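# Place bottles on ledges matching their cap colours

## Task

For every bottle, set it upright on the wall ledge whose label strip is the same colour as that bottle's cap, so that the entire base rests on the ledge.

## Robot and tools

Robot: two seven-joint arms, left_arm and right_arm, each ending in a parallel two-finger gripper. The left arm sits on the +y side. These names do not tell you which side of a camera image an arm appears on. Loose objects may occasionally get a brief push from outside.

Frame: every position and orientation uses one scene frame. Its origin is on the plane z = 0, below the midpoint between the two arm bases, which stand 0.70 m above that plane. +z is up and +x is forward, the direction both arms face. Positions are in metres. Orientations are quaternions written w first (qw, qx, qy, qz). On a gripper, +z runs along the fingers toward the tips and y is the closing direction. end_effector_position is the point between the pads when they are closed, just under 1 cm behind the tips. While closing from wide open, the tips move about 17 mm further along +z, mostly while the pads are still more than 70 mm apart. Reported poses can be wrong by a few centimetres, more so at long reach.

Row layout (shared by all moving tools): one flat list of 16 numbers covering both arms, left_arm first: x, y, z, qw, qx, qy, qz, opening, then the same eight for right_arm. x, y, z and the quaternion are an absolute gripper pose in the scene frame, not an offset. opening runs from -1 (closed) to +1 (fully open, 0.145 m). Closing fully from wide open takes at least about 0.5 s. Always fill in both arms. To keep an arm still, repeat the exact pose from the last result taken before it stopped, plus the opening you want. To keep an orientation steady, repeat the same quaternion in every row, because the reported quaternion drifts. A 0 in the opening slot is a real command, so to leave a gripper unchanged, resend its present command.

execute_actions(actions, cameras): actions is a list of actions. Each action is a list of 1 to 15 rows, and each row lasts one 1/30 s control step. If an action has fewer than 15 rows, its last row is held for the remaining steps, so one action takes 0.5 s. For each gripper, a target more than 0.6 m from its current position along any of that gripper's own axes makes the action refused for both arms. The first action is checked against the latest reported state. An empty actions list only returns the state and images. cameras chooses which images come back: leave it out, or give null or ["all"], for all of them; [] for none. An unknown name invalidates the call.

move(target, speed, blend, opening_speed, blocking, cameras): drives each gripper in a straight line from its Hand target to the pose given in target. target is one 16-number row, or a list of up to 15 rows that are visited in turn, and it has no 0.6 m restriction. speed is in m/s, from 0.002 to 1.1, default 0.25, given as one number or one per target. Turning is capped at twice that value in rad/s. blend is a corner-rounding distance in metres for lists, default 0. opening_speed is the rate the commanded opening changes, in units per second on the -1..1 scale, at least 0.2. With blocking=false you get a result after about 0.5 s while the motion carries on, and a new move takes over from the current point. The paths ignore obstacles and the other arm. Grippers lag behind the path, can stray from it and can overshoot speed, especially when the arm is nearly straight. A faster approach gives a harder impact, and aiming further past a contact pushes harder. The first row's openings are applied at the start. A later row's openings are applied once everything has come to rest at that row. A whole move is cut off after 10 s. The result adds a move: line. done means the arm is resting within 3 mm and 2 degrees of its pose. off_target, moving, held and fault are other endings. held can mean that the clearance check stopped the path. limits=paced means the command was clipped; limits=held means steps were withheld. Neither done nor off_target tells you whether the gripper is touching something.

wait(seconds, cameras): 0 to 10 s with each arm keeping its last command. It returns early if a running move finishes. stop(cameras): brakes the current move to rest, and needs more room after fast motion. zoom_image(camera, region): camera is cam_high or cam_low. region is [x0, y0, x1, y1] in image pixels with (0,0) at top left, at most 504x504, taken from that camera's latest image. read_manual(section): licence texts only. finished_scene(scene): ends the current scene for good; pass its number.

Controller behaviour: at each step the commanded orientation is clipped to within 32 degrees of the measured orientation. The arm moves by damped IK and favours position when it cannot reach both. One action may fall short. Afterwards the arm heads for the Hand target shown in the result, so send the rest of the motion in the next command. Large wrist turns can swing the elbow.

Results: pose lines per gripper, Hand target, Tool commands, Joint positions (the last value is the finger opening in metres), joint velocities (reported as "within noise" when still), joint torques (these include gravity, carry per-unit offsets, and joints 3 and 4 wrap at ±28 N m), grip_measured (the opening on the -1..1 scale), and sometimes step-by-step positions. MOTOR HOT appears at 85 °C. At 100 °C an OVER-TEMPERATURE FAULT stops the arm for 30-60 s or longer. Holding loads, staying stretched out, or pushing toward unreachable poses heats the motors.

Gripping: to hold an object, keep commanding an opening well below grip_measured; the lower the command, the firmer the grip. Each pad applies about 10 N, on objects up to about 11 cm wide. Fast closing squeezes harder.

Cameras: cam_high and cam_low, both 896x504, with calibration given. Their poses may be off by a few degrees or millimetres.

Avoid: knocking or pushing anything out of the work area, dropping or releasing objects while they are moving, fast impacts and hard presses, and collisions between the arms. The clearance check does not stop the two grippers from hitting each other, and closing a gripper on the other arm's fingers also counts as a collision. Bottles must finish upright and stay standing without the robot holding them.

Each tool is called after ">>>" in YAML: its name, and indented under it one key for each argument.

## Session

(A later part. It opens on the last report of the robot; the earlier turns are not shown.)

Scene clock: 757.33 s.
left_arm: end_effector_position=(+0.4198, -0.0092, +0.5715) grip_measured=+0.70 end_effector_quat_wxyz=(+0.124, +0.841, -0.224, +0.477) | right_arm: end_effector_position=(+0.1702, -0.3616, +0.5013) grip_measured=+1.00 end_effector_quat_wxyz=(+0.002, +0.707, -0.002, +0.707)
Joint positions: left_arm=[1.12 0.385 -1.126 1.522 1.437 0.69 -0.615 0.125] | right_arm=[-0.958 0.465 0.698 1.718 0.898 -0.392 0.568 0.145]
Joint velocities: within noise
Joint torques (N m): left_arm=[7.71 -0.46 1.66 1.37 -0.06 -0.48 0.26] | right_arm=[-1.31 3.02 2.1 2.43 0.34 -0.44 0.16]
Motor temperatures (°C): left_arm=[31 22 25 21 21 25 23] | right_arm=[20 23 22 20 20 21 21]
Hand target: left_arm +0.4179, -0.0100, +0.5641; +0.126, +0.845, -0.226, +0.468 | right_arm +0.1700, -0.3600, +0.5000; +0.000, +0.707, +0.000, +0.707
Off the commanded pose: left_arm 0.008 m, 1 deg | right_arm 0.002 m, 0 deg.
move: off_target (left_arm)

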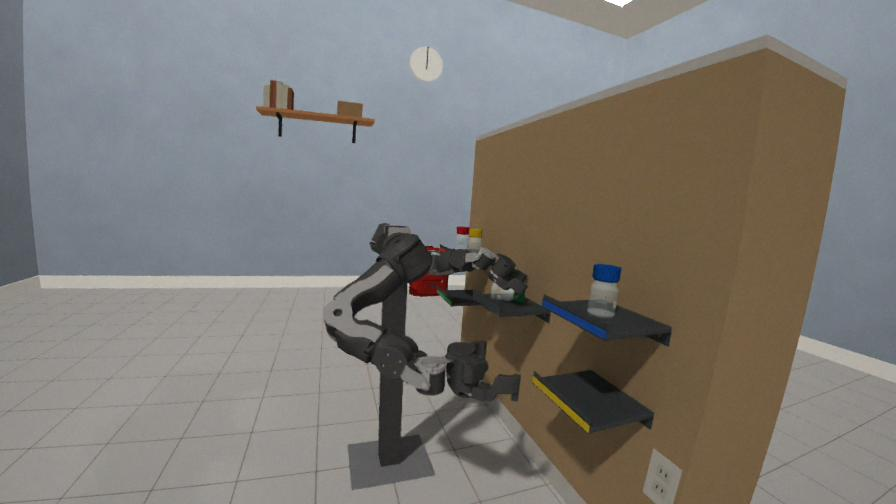

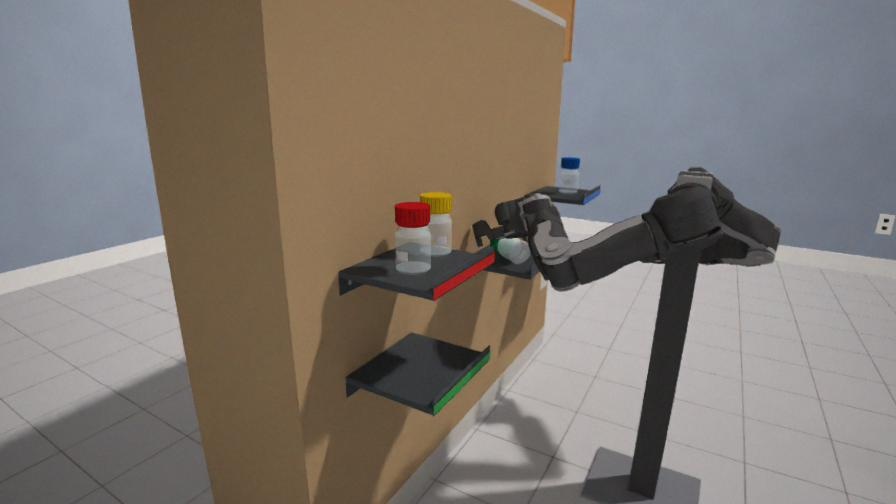

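>>> move:
  target:
    - [0.419,-0.01,0.573,0.1255,0.8448,-0.2264,0.4684,0.7,0.17,-0.36,0.5,0,0.7071,0,0.7071,1]
    - [0.419,-0.01,0.573,0.1255,0.8448,-0.2264,0.4684,-0.5,0.17,-0.36,0.5,0,0.7071,0,0.7071,1]
    - [0.405,-0.002,0.625,0.1255,0.8448,-0.2264,0.4684,-0.75,0.17,-0.36,0.5,0,0.7071,0,0.7071,1]
  speed: [0.03,0.03,0.05]
  opening_speed: 0.7

>>> zoom_image:
  camera: "cam_low"
  region: [430, 180, 620, 310]

>>> zoom_image:
  camera: "cam_high"
  region: [440, 220, 570, 340]

Scene clock: 772.87 s.
left_arm: end_effector_position=(+0.4048, -0.0028, +0.6232) grip_measured=-0.28 end_effector_quat_wxyz=(+0.133, +0.828, -0.231, +0.492) | right_arm: end_effector_position=(+0.1702, -0.3616, +0.5013) grip_measured=+1.00 end_effector_quat_wxyz=(+0.002, +0.707, -0.002, +0.707)
Joint positions: left_arm=[1.196 0.438 -1.047 1.66 1.584 0.782 -0.721 0.055] | right_arm=[-0.958 0.465 0.698 1.718 0.898 -0.392 0.568 0.145]
Joint velocities: within noise
Joint torques (N m): left_arm=[10.17 0.22 3.66 2.29 -0.04 -0.44 -0.05] | right_arm=[-1.41 3.1 2.09 2.39 0.37 -0.43 0.16]
Motor temperatures (°C): left_arm=[31 22 25 21 21 25 23] | right_arm=[20 23 22 20 20 21 21]
Hand target: left_arm +0.4051, -0.0020, +0.6248; +0.132, +0.828, -0.230, +0.494 | right_arm +0.1700, -0.3600, +0.5000; +0.000, +0.707, +0.000, +0.707
Off the commanded pose: left_arm 0.002 m, 3 deg | right_arm 0.002 m, 0 deg.
joint sent to its limit (left arm) — joint 5 (forearm roll), upper limit; joint 6 (wrist pitch), upper limit. The joint targets are off in orientation, not in position.
move: off_target (left_arm); target 3's new opening was sent with left_arm's hand 0.002 m and 3 deg from that target

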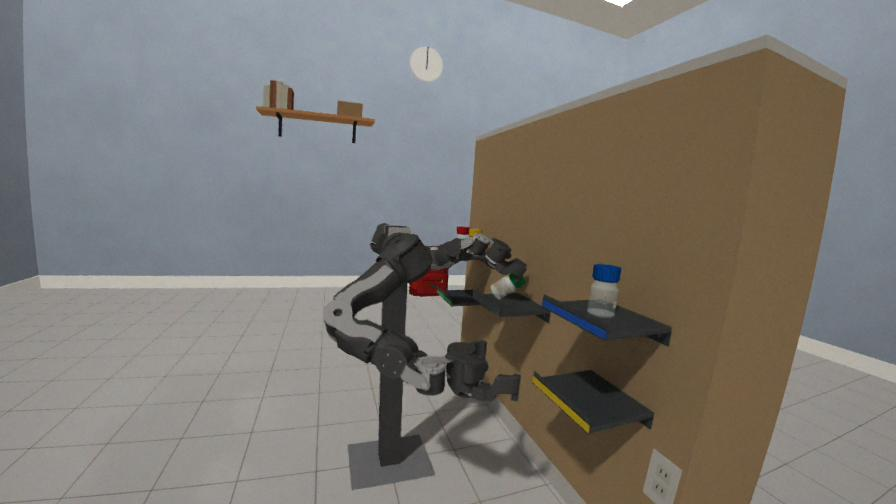

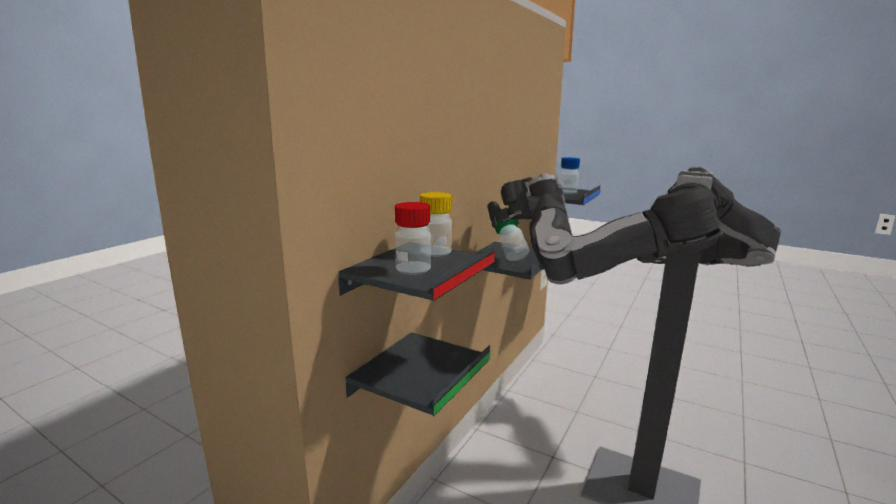

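Scaled by 2.653 from the camera's 896x504 image, which has a finer 1280x720 frame.

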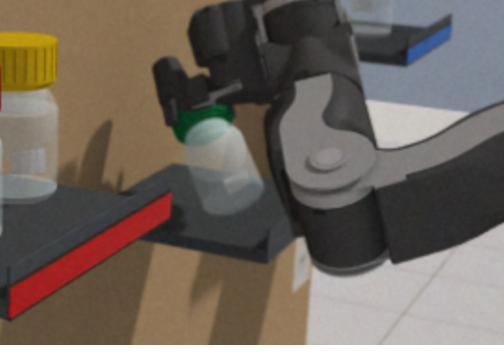

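Scaled by 3.877 from the camera's 896x504 image, which has a finer 1280x720 frame.

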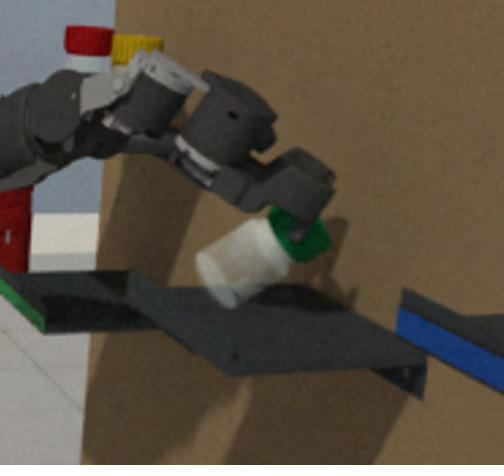

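>>> move:
  target:
    - [0.385,0.012,0.675,0.1484,0.7912,-0.212,0.554,-0.75,0.17,-0.36,0.5,0,0.7071,0,0.7071,1]
    - [0.37,0.018,0.675,0.183,0.683,-0.183,0.683,-0.75,0.17,-0.36,0.5,0,0.7071,0,0.7071,1]
  speed: 0.1

>>> zoom_image:
  camera: "cam_low"
  region: [430, 180, 620, 310]

>>> zoom_image:
  camera: "cam_high"
  region: [440, 220, 570, 340]

Scene clock: 785.53 s.
left_arm: end_effector_position=(+0.3714, +0.0193, +0.6738) grip_measured=-0.31 end_effector_quat_wxyz=(+0.179, +0.687, -0.183, +0.680) | right_arm: end_effector_position=(+0.1702, -0.3616, +0.5013) grip_measured=+1.00 end_effector_quat_wxyz=(+0.002, +0.707, -0.002, +0.707)
Joint positions: left_arm=[0.921 0.601 -0.903 1.995 1.167 0.432 -0.61 0.053] | right_arm=[-0.958 0.465 0.698 1.718 0.898 -0.392 0.568 0.145]
Joint velocities: within noise
Joint torques (N m): left_arm=[7.35 0.49 2.58 3.08 -0.33 -0.88 0.21] | right_arm=[-1.46 3.05 2.06 2.45 0.34 -0.44 0.2]
Motor temperatures (°C): left_arm=[31 22 25 21 21 25 23] | right_arm=[20 23 22 20 20 21 21]
Hand target: left_arm +0.3700, +0.0180, +0.6750; +0.183, +0.683, -0.183, +0.683 | right_arm +0.1700, -0.3600, +0.5000; +0.000, +0.707, +0.000, +0.707
Off the commanded pose: left_arm 0.002 m, 1 deg | right_arm 0.002 m, 0 deg.
move: done

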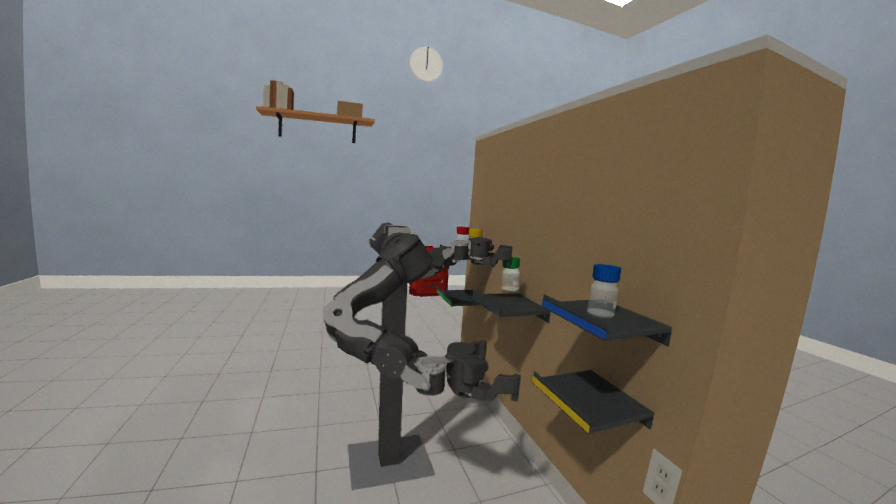

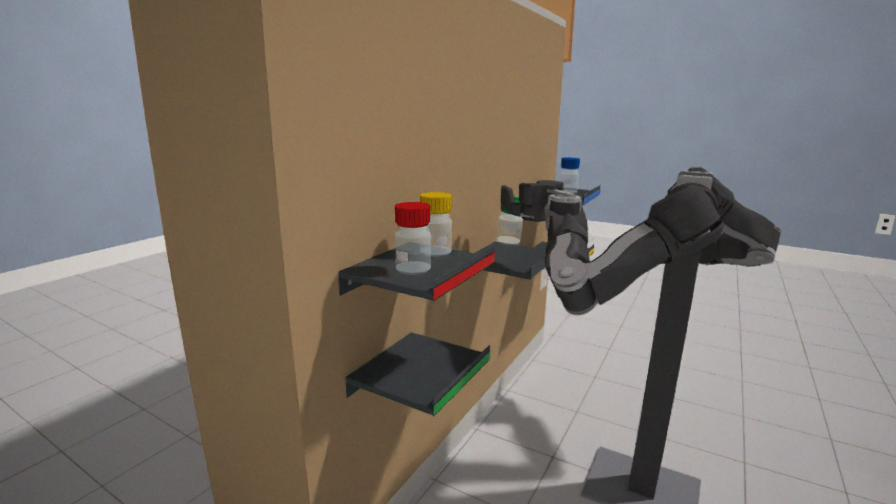

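Scaled by 2.653 from the camera's 896x504 image, which has a finer 1280x720 frame.

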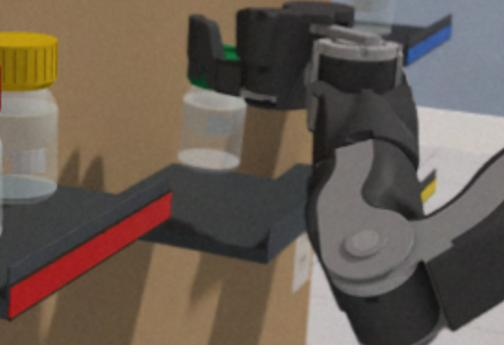

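Scaled by 3.877 from the camera's 896x504 image, which has a finer 1280x720 frame.

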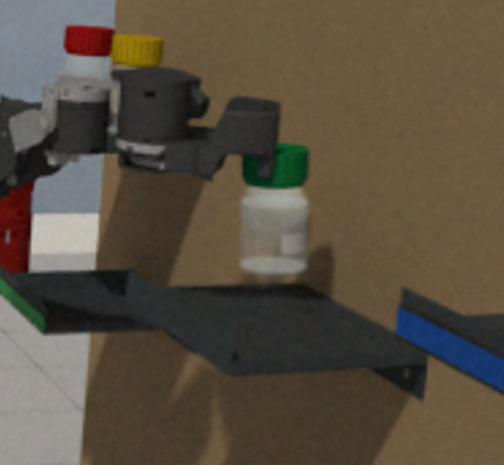

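>>> move:
  target:
    - [0.37,0.018,0.645,0.183,0.683,-0.183,0.683,-0.75,0.17,-0.36,0.5,0,0.7071,0,0.7071,1]
    - [0.37,0.018,0.63,0.183,0.683,-0.183,0.683,-0.75,0.17,-0.36,0.5,0,0.7071,0,0.7071,1]
  speed: [0.06,0.02]

>>> zoom_image:
  camera: "cam_low"
  region: [430, 180, 620, 310]

>>> zoom_image:
  camera: "cam_high"
  region: [440, 220, 570, 340]

Scene clock: 796.90 s.
left_arm: end_effector_position=(+0.3700, +0.0184, +0.6371) grip_measured=-0.31 end_effector_quat_wxyz=(+0.184, +0.676, -0.179, +0.691) | right_arm: end_effector_position=(+0.1702, -0.3616, +0.5013) grip_measured=+1.00 end_effector_quat_wxyz=(+0.002, +0.707, -0.002, +0.707)
Joint positions: left_arm=[0.797 0.616 -0.962 1.96 1.012 0.273 -0.544 0.052] | right_arm=[-0.958 0.465 0.698 1.718 0.898 -0.392 0.568 0.145]
Joint velocities: within noise
Joint torques (N m): left_arm=[6.18 1.15 1.35 1.85 -0.02 -0.38 0.22] | right_arm=[-1.36 3.13 2.13 2.45 0.35 -0.47 0.14]
Motor temperatures (°C): left_arm=[30 22 25 21 22 25 23] | right_arm=[20 23 22 20 20 21 21]
Hand target: left_arm +0.3699, +0.0180, +0.6300; +0.183, +0.683, -0.183, +0.683 | right_arm +0.1700, -0.3600, +0.5000; +0.000, +0.707, +0.000, +0.707
Off the commanded pose: left_arm 0.007 m, 1 deg | right_arm 0.002 m, 0 deg.
move: off_target (left_arm)

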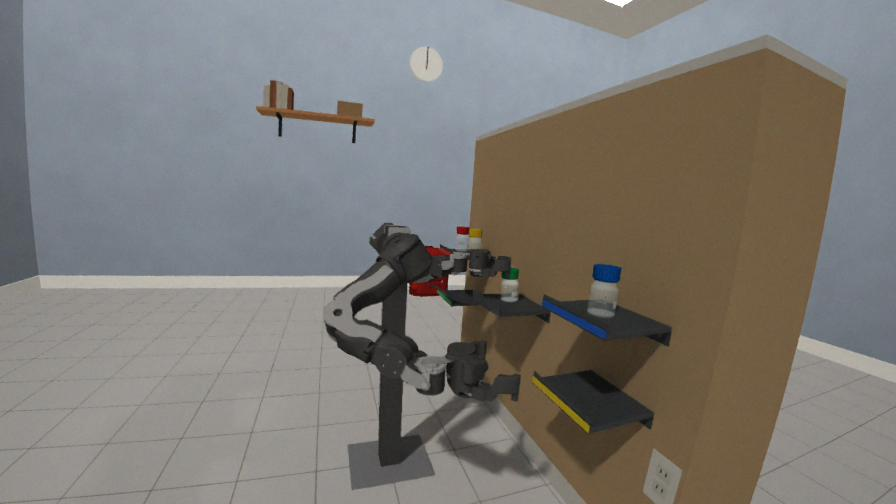

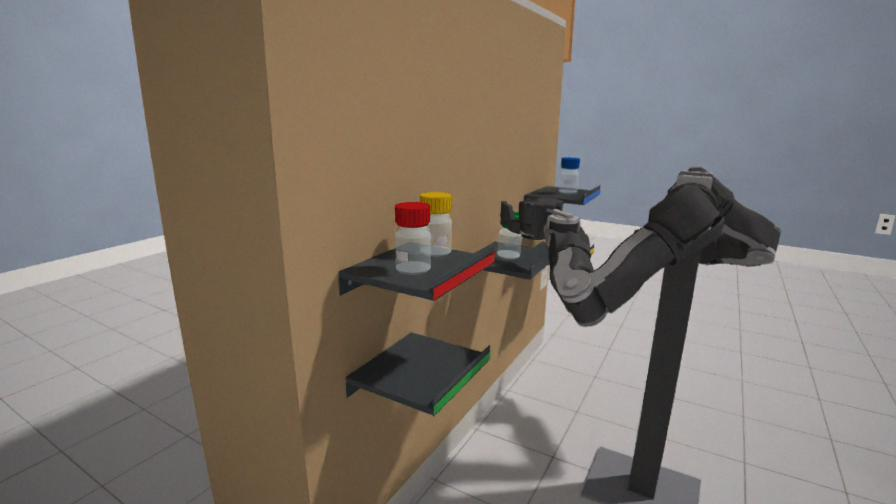

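Scaled by 2.653 from the camera's 896x504 image, which has a finer 1280x720 frame.

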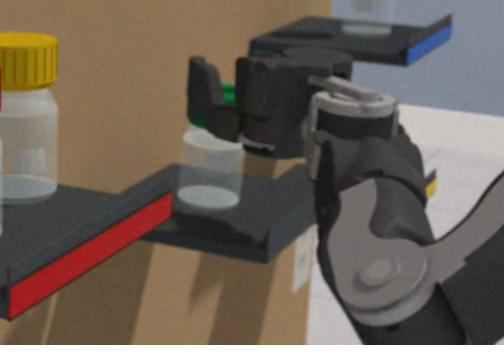

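Scaled by 3.877 from the camera's 896x504 image, which has a finer 1280x720 frame.

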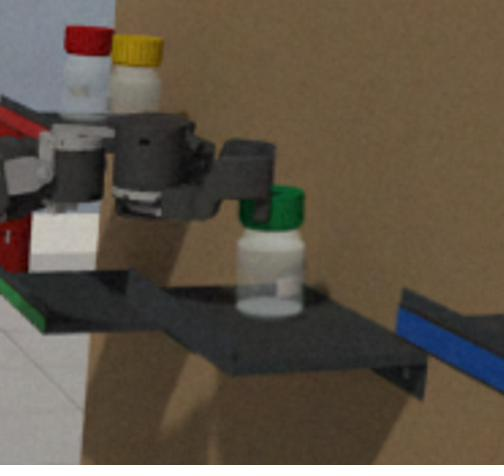

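>>> move:
  target:
    - [0.37,0.018,0.636,0.183,0.683,-0.183,0.683,-0.6,0.17,-0.36,0.5,0,0.7071,0,0.7071,1]
    - [0.37,0.018,0.636,0.183,0.683,-0.183,0.683,0.6,0.17,-0.36,0.5,0,0.7071,0,0.7071,1]
    - [0.318,0.048,0.636,0.183,0.683,-0.183,0.683,0.6,0.17,-0.36,0.5,0,0.7071,0,0.7071,1]
    - [0.318,0.048,0.588,0.183,0.683,-0.183,0.683,1,0.17,-0.36,0.5,0,0.7071,0,0.7071,1]
  speed: [0.03,0.03,0.08,0.08]
  opening_speed: 0.6

>>> zoom_image:
  camera: "cam_low"
  region: [430, 180, 620, 310]

>>> zoom_image:
  camera: "cam_high"
  region: [440, 220, 570, 340]

Scene clock: 816.63 s.
left_arm: end_effector_position=(+0.3182, +0.0491, +0.5894) grip_measured=+1.00 end_effector_quat_wxyz=(+0.181, +0.683, -0.182, +0.684) | right_arm: end_effector_position=(+0.1702, -0.3616, +0.5013) grip_measured=+1.00 end_effector_quat_wxyz=(+0.002, +0.707, -0.002, +0.707)
Joint positions: left_arm=[0.529 0.852 -0.999 2.147 0.89 0.08 -0.552 0.145] | right_arm=[-0.958 0.465 0.698 1.718 0.898 -0.392 0.568 0.145]
Joint velocities: within noise
Joint torques (N m): left_arm=[5.39 1.31 1.69 2.96 -0.16 -0.61 0.21] | right_arm=[-1.46 3.07 2.1 2.44 0.34 -0.43 0.15]
Motor temperatures (°C): left_arm=[29 22 25 21 21 25 22] | right_arm=[20 23 22 20 20 21 21]
Hand target: left_arm +0.3179, +0.0480, +0.5879; +0.183, +0.683, -0.183, +0.683 | right_arm +0.1700, -0.3600, +0.5000; +0.000, +0.707, +0.000, +0.707
Off the commanded pose: left_arm 0.002 m, 0 deg | right_arm 0.002 m, 0 deg.
move: done

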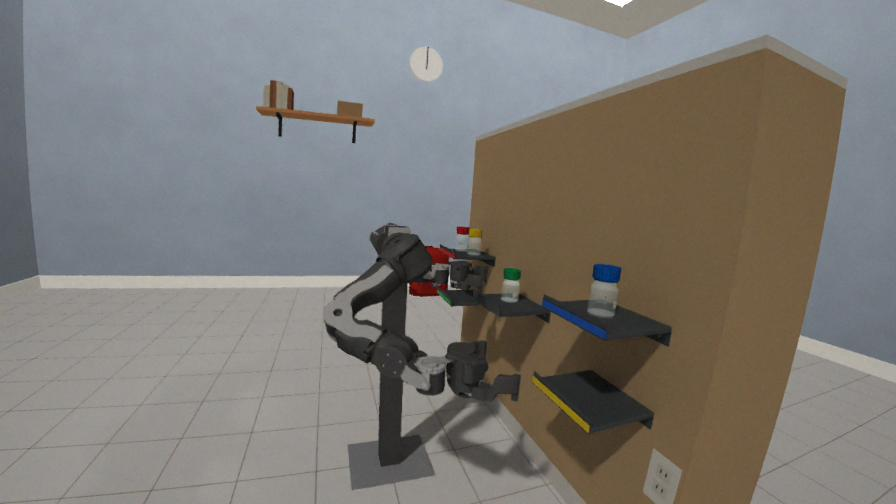

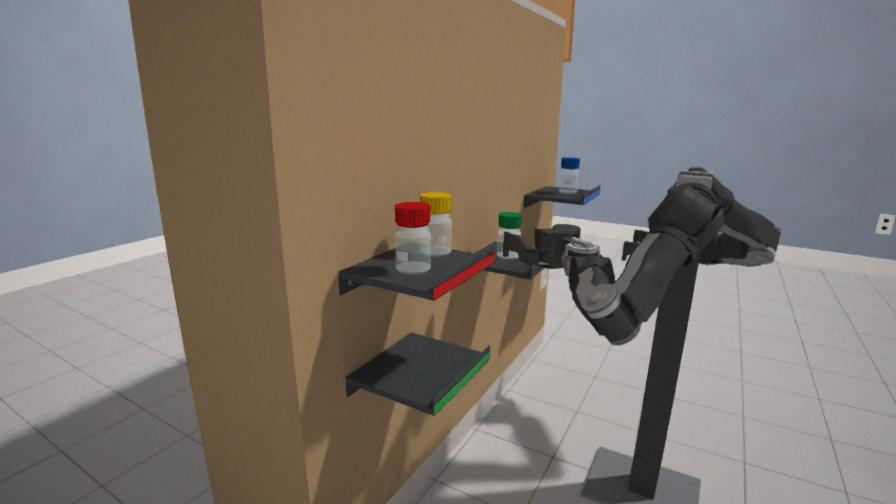

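Scaled by 2.653 from the camera's 896x504 image, which has a finer 1280x720 frame.

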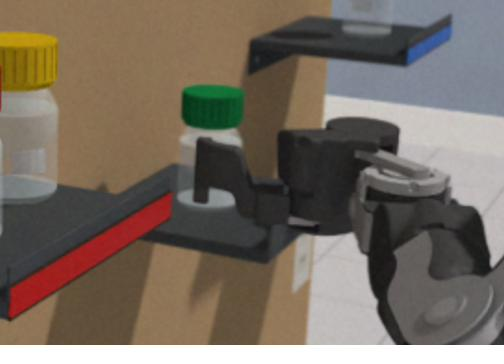

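Scaled by 3.877 from the camera's 896x504 image, which has a finer 1280x720 frame.

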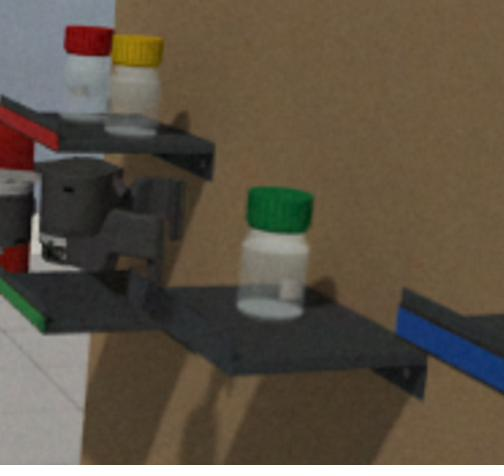

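>>> move:
  target:
    - [0.413,-0.012,0.582,0.183,0.683,-0.183,0.683,1,0.17,-0.36,0.5,0,0.7071,0,0.7071,1]
    - [0.413,-0.012,0.582,0.183,0.683,-0.183,0.683,-0.6,0.17,-0.36,0.5,0,0.7071,0,0.7071,1]
  speed: 0.06
  opening_speed: 0.8

>>> zoom_image:
  camera: "cam_low"
  region: [430, 180, 620, 310]

>>> zoom_image:
  camera: "cam_high"
  region: [440, 220, 570, 340]

Scene clock: 839.27 s.
left_arm: end_effector_position=(+0.4133, -0.0112, +0.5843) grip_measured=-0.34 end_effector_quat_wxyz=(+0.183, +0.682, -0.180, +0.685) | right_arm: end_effector_position=(+0.1702, -0.3616, +0.5013) grip_measured=+1.00 end_effector_quat_wxyz=(+0.002, +0.707, -0.002, +0.707)
Joint positions: left_arm=[0.799 0.415 -1.046 1.587 0.874 0.121 -0.416 0.05] | right_arm=[-0.958 0.465 0.698 1.718 0.898 -0.392 0.568 0.145]
Joint velocities: within noise
Joint torques (N m): left_arm=[8.53 -0.25 1.98 2.95 -0.11 -0.64 0.22] | right_arm=[-1.41 2.97 2.17 2.52 0.34 -0.44 0.16]
Motor temperatures (°C): left_arm=[29 22 24 21 21 25 22] | right_arm=[20 23 22 20 20 21 21]
Hand target: left_arm +0.4130, -0.0120, +0.5820; +0.183, +0.683, -0.183, +0.683 | right_arm +0.1700, -0.3600, +0.5000; +0.000, +0.707, +0.000, +0.707
Off the commanded pose: left_arm 0.002 m, 0 deg | right_arm 0.002 m, 0 deg.
move: done

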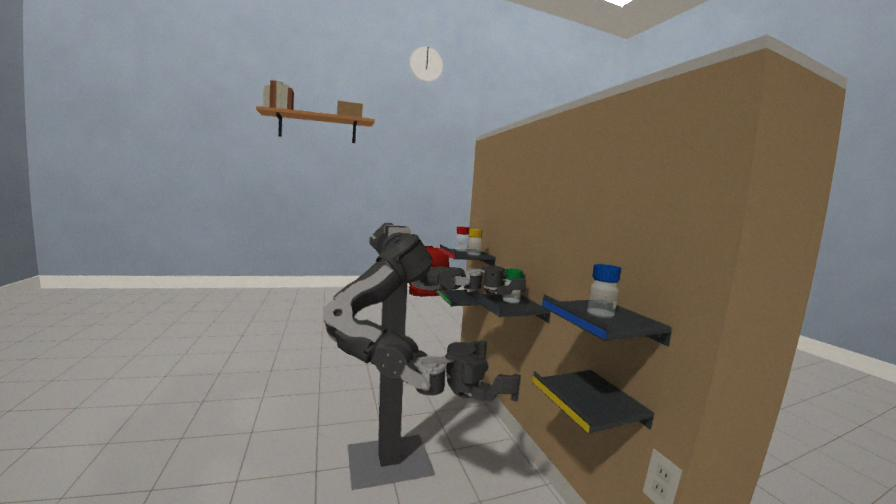

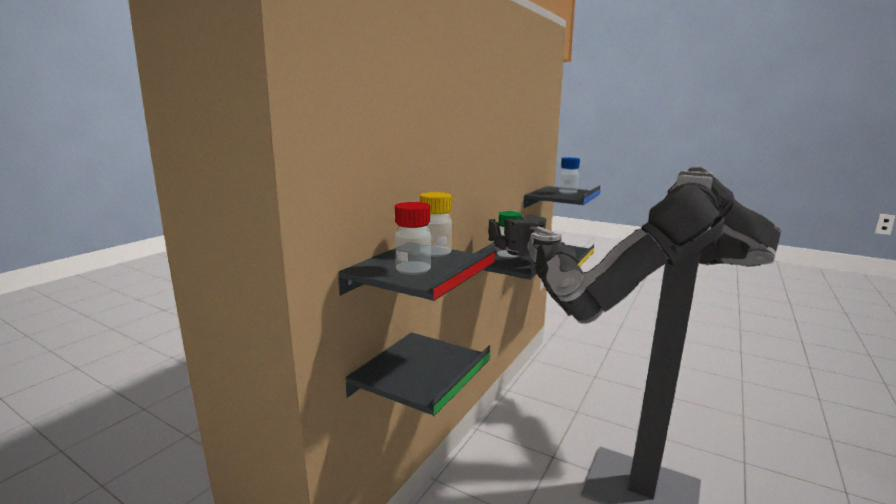

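Scaled by 2.653 from the camera's 896x504 image, which has a finer 1280x720 frame.

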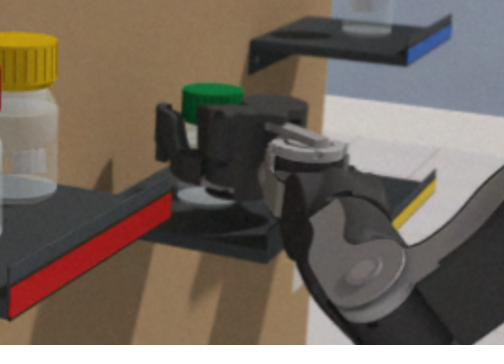

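Scaled by 3.877 from the camera's 896x504 image, which has a finer 1280x720 frame.

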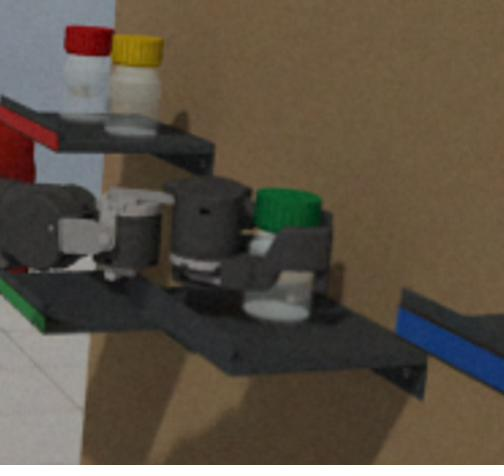

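>>> move:
  target:
    - [0.413,-0.012,0.582,0.183,0.683,-0.183,0.683,-0.8,0.17,-0.36,0.5,0,0.7071,0,0.7071,1]
    - [0.40,-0.005,0.64,0.183,0.683,-0.183,0.683,-0.8,0.17,-0.36,0.5,0,0.7071,0,0.7071,1]
    - [0.37,0.183,0.645,0,0.7071,0,0.7071,-0.8,0.17,-0.36,0.5,0,0.7071,0,0.7071,1]
    - [0.37,0.185,0.515,0,0.7071,0,0.7071,-0.8,0.17,-0.36,0.5,0,0.7071,0,0.7071,1]
  speed: 0.1

>>> zoom_image:
  camera: "cam_low"
  region: [400, 200, 620, 380]

>>> zoom_image:
  camera: "cam_high"
  region: [420, 220, 550, 340]

Scene clock: 861.43 s.
left_arm: end_effector_position=(+0.3695, +0.1863, +0.5134) grip_measured=-0.34 end_effector_quat_wxyz=(-0.003, +0.710, +0.001, +0.704) | right_arm: end_effector_position=(+0.1702, -0.3616, +0.5013) grip_measured=+1.00 end_effector_quat_wxyz=(+0.002, +0.707, -0.002, +0.707)
Joint positions: left_arm=[0.268 0.835 -0.779 1.767 0.789 -0.173 -0.67 0.05] | right_arm=[-0.958 0.465 0.698 1.718 0.898 -0.392 0.568 0.145]
Joint velocities: within noise
Joint torques (N m): left_arm=[6.18 2.76 2.22 3.69 -0.35 -0.79 0.23] | right_arm=[-1.31 3.07 2.1 2.48 0.37 -0.43 0.18]
Motor temperatures (°C): left_arm=[30 22 25 22 22 25 22] | right_arm=[20 23 22 20 20 21 21]
Hand target: left_arm +0.3700, +0.1850, +0.5150; +0.000, +0.707, +0.000, +0.707 | right_arm +0.1700, -0.3600, +0.5000; +0.000, +0.707, +0.000, +0.707
Off the commanded pose: left_arm 0.002 m, 1 deg | right_arm 0.002 m, 0 deg.
move: done

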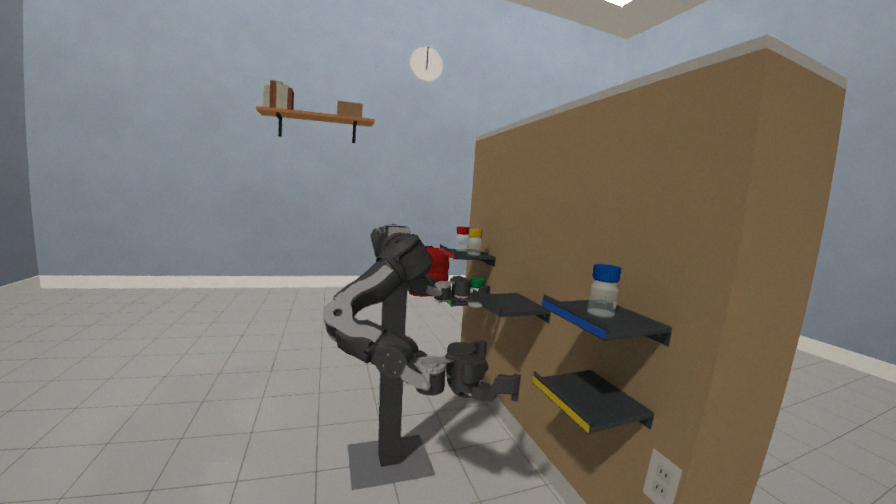

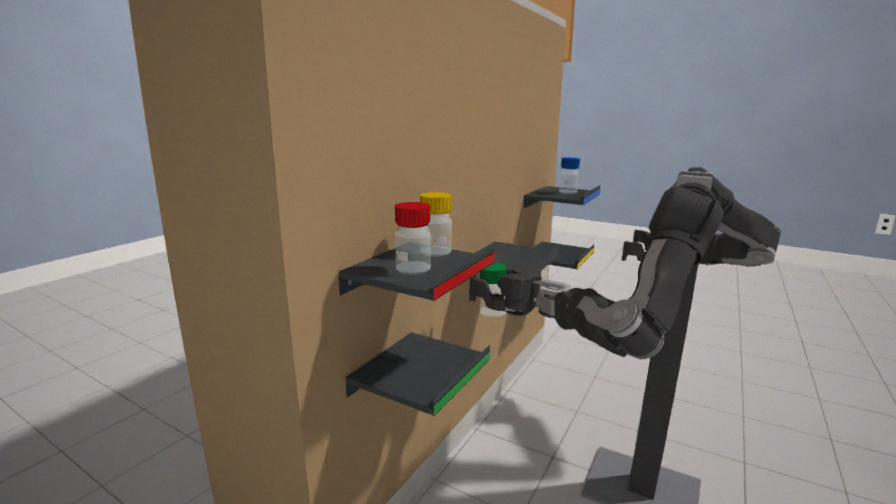

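Scaled by 2.291 from the camera's 896x504 image, which has a finer 1280x720 frame.

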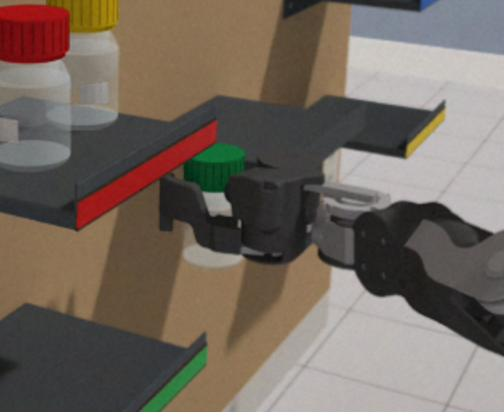

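Scaled by 3.877 from the camera's 896x504 image, which has a finer 1280x720 frame.

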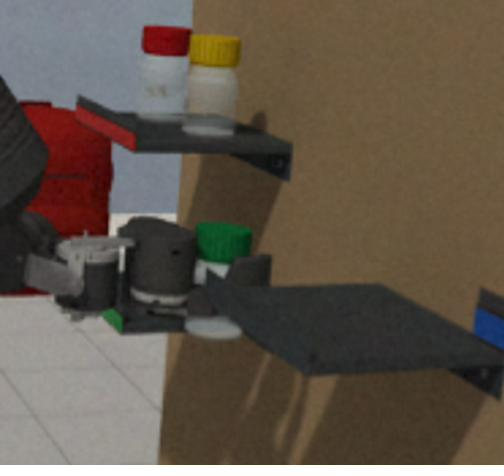

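>>> move:
  target:
    - [0.37,0.187,0.525,0,0.7071,0,0.7071,-0.8,0.17,-0.36,0.5,0,0.7071,0,0.7071,1]
    - [0.395,0.37,0.52,0,0.7071,0,0.7071,-0.8,0.17,-0.36,0.5,0,0.7071,0,0.7071,1]
    - [0.395,0.37,0.496,0,0.7071,0,0.7071,-0.8,0.17,-0.36,0.5,0,0.7071,0,0.7071,1]
    - [0.395,0.37,0.486,0,0.7071,0,0.7071,-0.8,0.17,-0.36,0.5,0,0.7071,0,0.7071,1]
  speed: [0.1,0.12,0.05,0.02]

>>> zoom_image:
  camera: "cam_low"
  region: [330, 260, 530, 420]

>>> zoom_image:
  camera: "cam_high"
  region: [420, 220, 520, 320]

Scene clock: 878.10 s.
left_arm: end_effector_position=(+0.3956, +0.3730, +0.4936) grip_measured=-0.34 end_effector_quat_wxyz=(-0.005, +0.699, +0.000, +0.715) | right_arm: end_effector_position=(+0.1702, -0.3616, +0.5013) grip_measured=+1.00 end_effector_quat_wxyz=(+0.002, +0.707, -0.002, +0.707)
Joint positions: left_arm=[0.341 0.99 -0.625 1.025 1.178 -0.469 0.17 0.05] | right_arm=[-0.958 0.465 0.698 1.718 0.898 -0.392 0.568 0.145]
Joint velocities: within noise
Joint torques (N m): left_arm=[5.71 5.18 1.11 1.33 0.21 -0.25 0.19] | right_arm=[-1.33 3.15 2.14 2.5 0.32 -0.44 0.15]
Motor temperatures (°C): left_arm=[29 22 25 22 22 25 22] | right_arm=[20 23 22 20 20 21 21]
Hand target: left_arm +0.3948, +0.3700, +0.4860; +0.000, +0.707, +0.000, +0.707 | right_arm +0.1700, -0.3600, +0.5000; +0.000, +0.707, +0.000, +0.707
Off the commanded pose: left_arm 0.008 m, 1 deg | right_arm 0.002 m, 0 deg.
move: off_target (left_arm)

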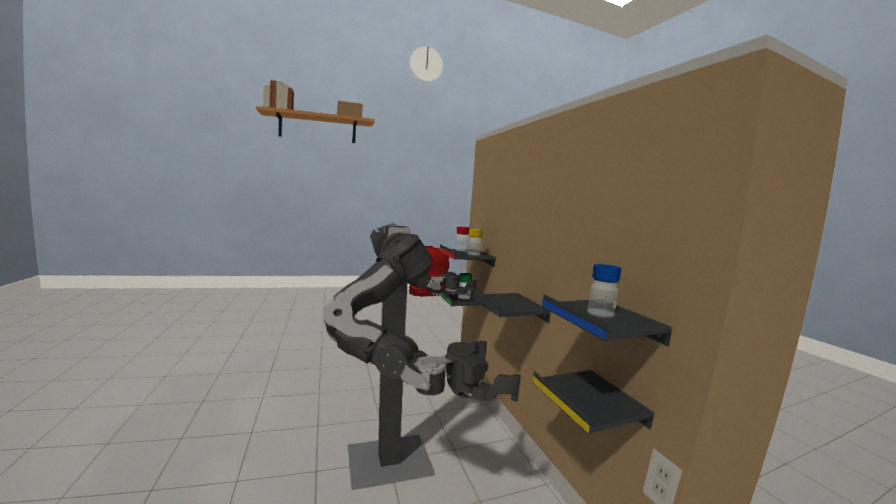

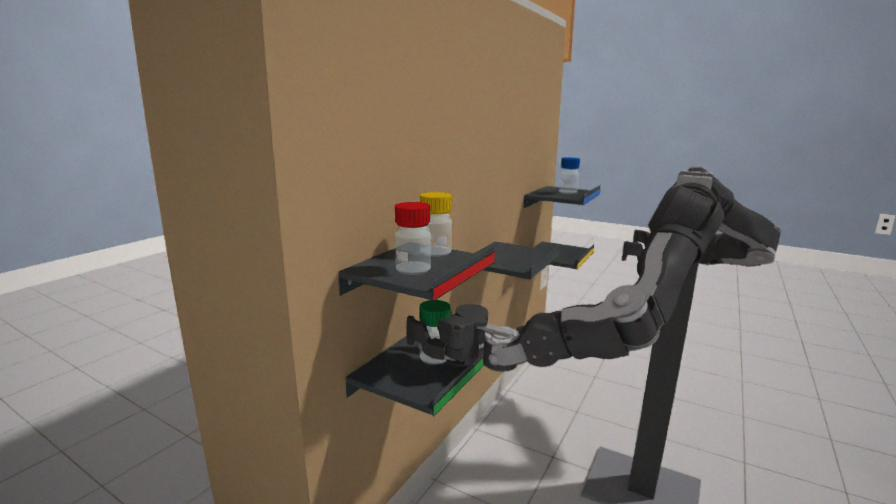

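Scaled by 2.520 from the camera's 896x504 image, which has a finer 1280x720 frame.

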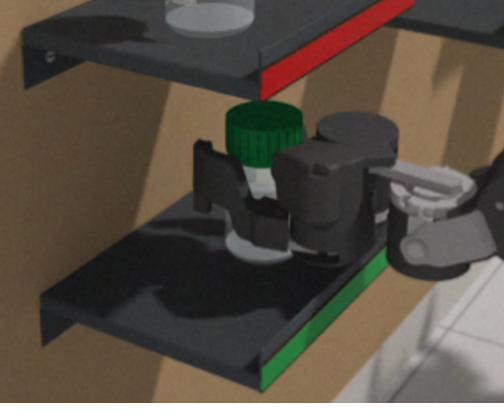

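Scaled by 5.040 from the camera's 896x504 image, which has a finer 1280x720 frame.

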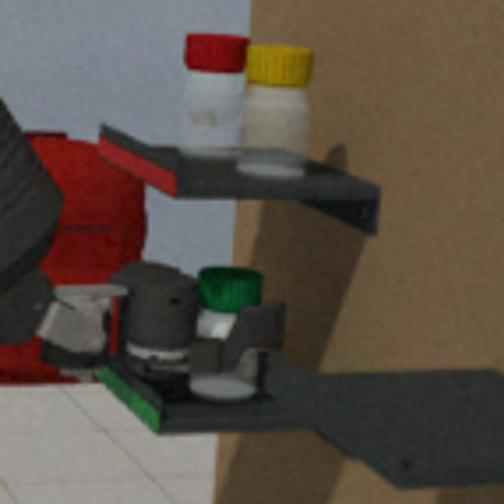

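>>> move:
  target:
    - [0.395,0.373,0.4915,0,0.7071,0,0.7071,-0.7,0.17,-0.36,0.5,0,0.7071,0,0.7071,1]
    - [0.395,0.373,0.492,0,0.7071,0,0.7071,0.6,0.17,-0.36,0.5,0,0.7071,0,0.7071,1]
    - [0.3,0.373,0.50,0,0.7071,0,0.7071,0.6,0.17,-0.36,0.5,0,0.7071,0,0.7071,1]
    - [0.25,0.34,0.51,0,0.7071,0,0.7071,0.2,0.17,-0.36,0.5,0,0.7071,0,0.7071,1]
    - [0.30,0.185,0.51,0,0.7071,0,0.7071,0.2,0.17,-0.36,0.5,0,0.7071,0,0.7071,1]
  speed: [0.02,0.02,0.08,0.15,0.15]
  opening_speed: 0.8

>>> move:
  target:
    - [0.34,0.183,0.55,0,0.7071,0,0.7071,0.2,0.17,-0.36,0.5,0,0.7071,0,0.7071,1]
    - [0.34,0.183,0.69,0,0.7071,0,0.7071,0.2,0.17,-0.36,0.5,0,0.7071,0,0.7071,1]
    - [0.32,0.19,0.695,0,0.7071,0,0.7071,0.2,0.17,-0.36,0.5,0,0.7071,0,0.7071,1]
    - [0.32,0.318,0.69,0,0.7071,0,0.7071,0.2,0.17,-0.36,0.5,0,0.7071,0,0.7071,1]
  speed: 0.12

>>> zoom_image:
  camera: "cam_low"
  region: [330, 160, 560, 320]

>>> zoom_image:
  camera: "cam_high"
  region: [420, 200, 520, 300]

Scene clock: 918.13 s.
left_arm: end_effector_position=(+0.3004, +0.1841, +0.5112) grip_measured=+0.20 end_effector_quat_wxyz=(+0.003, +0.705, -0.001, +0.709) | right_arm: end_effector_position=(+0.1702, -0.3616, +0.5013) grip_measured=+1.00 end_effector_quat_wxyz=(+0.002, +0.707, -0.002, +0.707)
Joint positions: left_arm=[-0.219 0.808 -0.469 2.012 0.57 -0.182 -0.639 0.09] | right_arm=[-0.958 0.465 0.698 1.718 0.898 -0.392 0.568 0.145]
Joint velocities: within noise
Joint torques (N m): left_arm=[2.44 3.26 1.57 4.57 -0.23 -0.48 -0.04] | right_arm=[-1.41 2.94 2.06 2.41 0.36 -0.43 0.17]
Motor temperatures (°C): left_arm=[28 24 24 21 21 25 22] | right_arm=[20 23 22 20 20 21 21]
Hand target: left_arm +0.3000, +0.1849, +0.5099; +0.000, +0.707, +0.000, +0.707 | right_arm +0.1700, -0.3600, +0.5000; +0.000, +0.707, +0.000, +0.707
Off the commanded pose: left_arm 0.002 m, 0 deg | right_arm 0.002 m, 0 deg.
move: done

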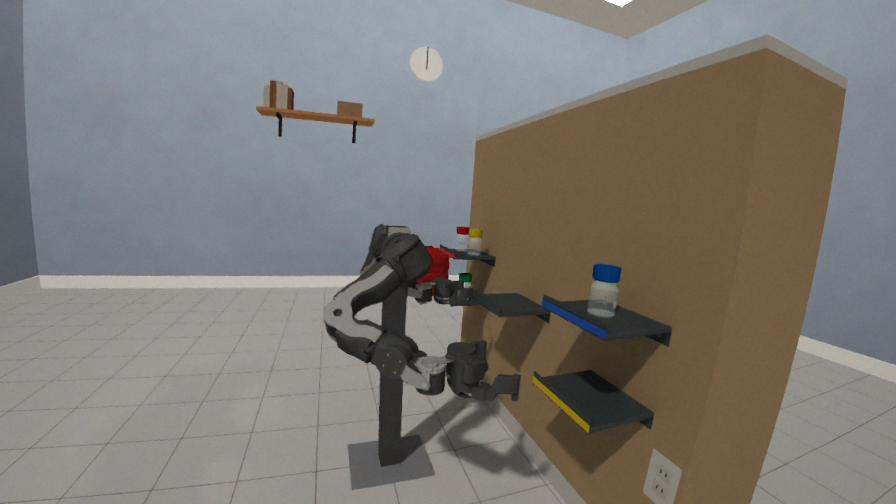

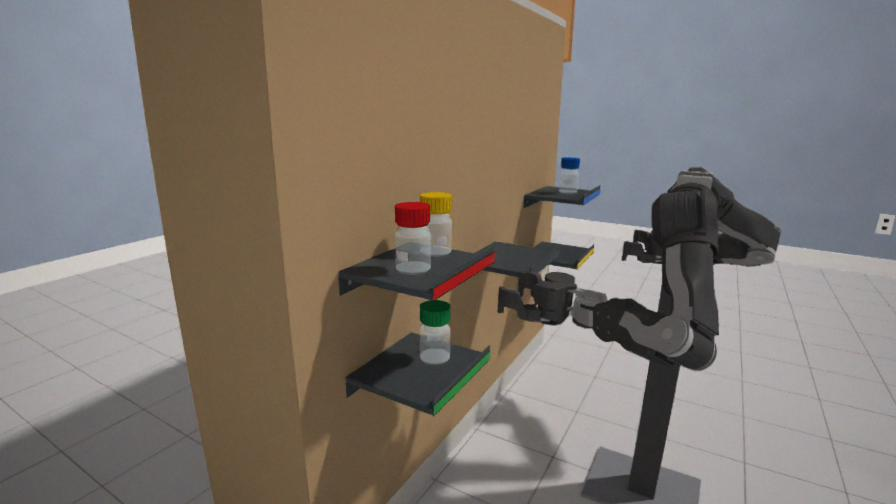

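Scene clock: 921.60 s.
left_arm: end_effector_position=(+0.3200, +0.3189, +0.6899) grip_measured=+0.20 end_effector_quat_wxyz=(-0.001, +0.707, +0.003, +0.707) | right_arm: end_effector_position=(+0.1702, -0.3616, +0.5013) grip_measured=+1.00 end_effector_quat_wxyz=(+0.002, +0.707, -0.002, +0.707)
Joint positions: left_arm=[-0.286 1.027 0.657 2.045 1.209 0.495 -0.131 0.09] | right_arm=[-0.958 0.465 0.698 1.718 0.898 -0.392 0.568 0.145]
Joint velocities: within noise
Joint torques (N m): left_arm=[3.15 6.42 2.54 2.19 0.03 -0.69 0.24] | right_arm=[-1.36 2.97 2.1 2.48 0.36 -0.43 0.13]
Motor temperatures (°C): left_arm=[28 23 24 21 21 25 22] | right_arm=[20 23 22 20 20 21 21]
Hand target: left_arm +0.3200, +0.3179, +0.6900; +0.000, +0.707, +0.000, +0.707 | right_arm +0.1700, -0.3600, +0.5000; +0.000, +0.707, +0.000, +0.707
Off the commanded pose: left_arm 0.001 m, 0 deg | right_arm 0.002 m, 0 deg.
move: done

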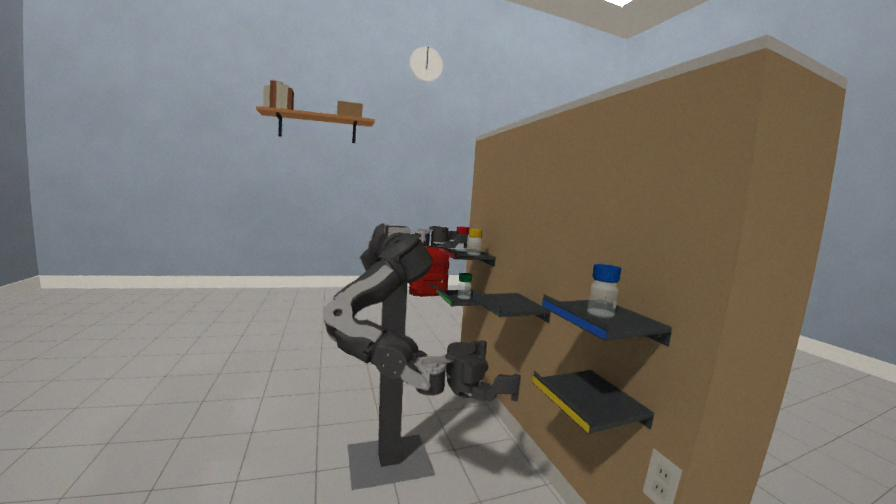

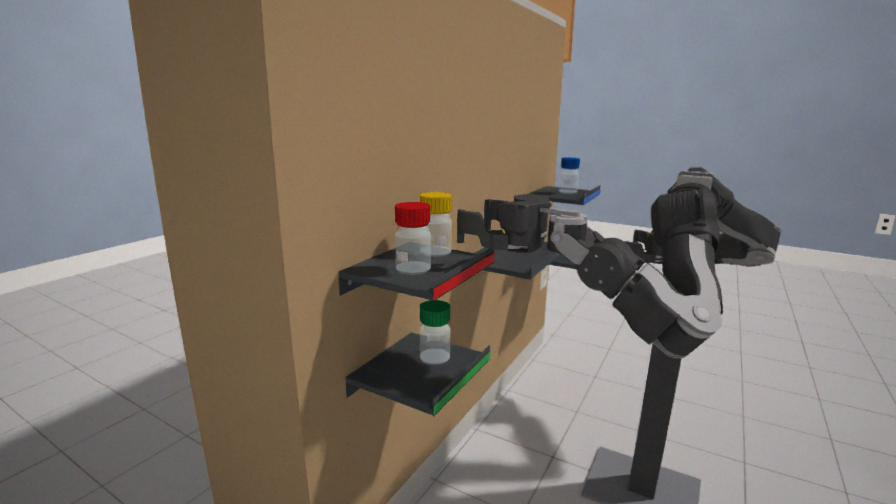

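Scaled by 2.191 from the camera's 896x504 image, which has a finer 1280x720 frame.

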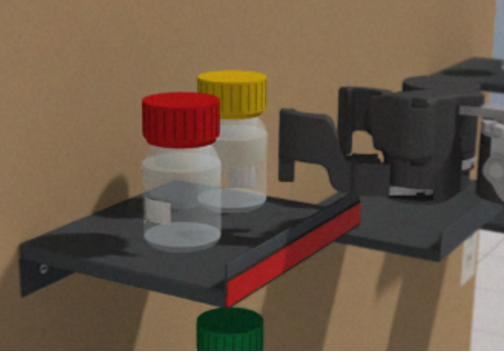

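Scaled by 5.040 from the camera's 896x504 image, which has a finer 1280x720 frame.

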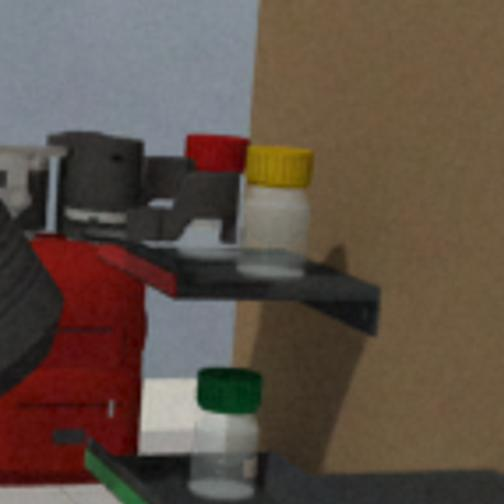

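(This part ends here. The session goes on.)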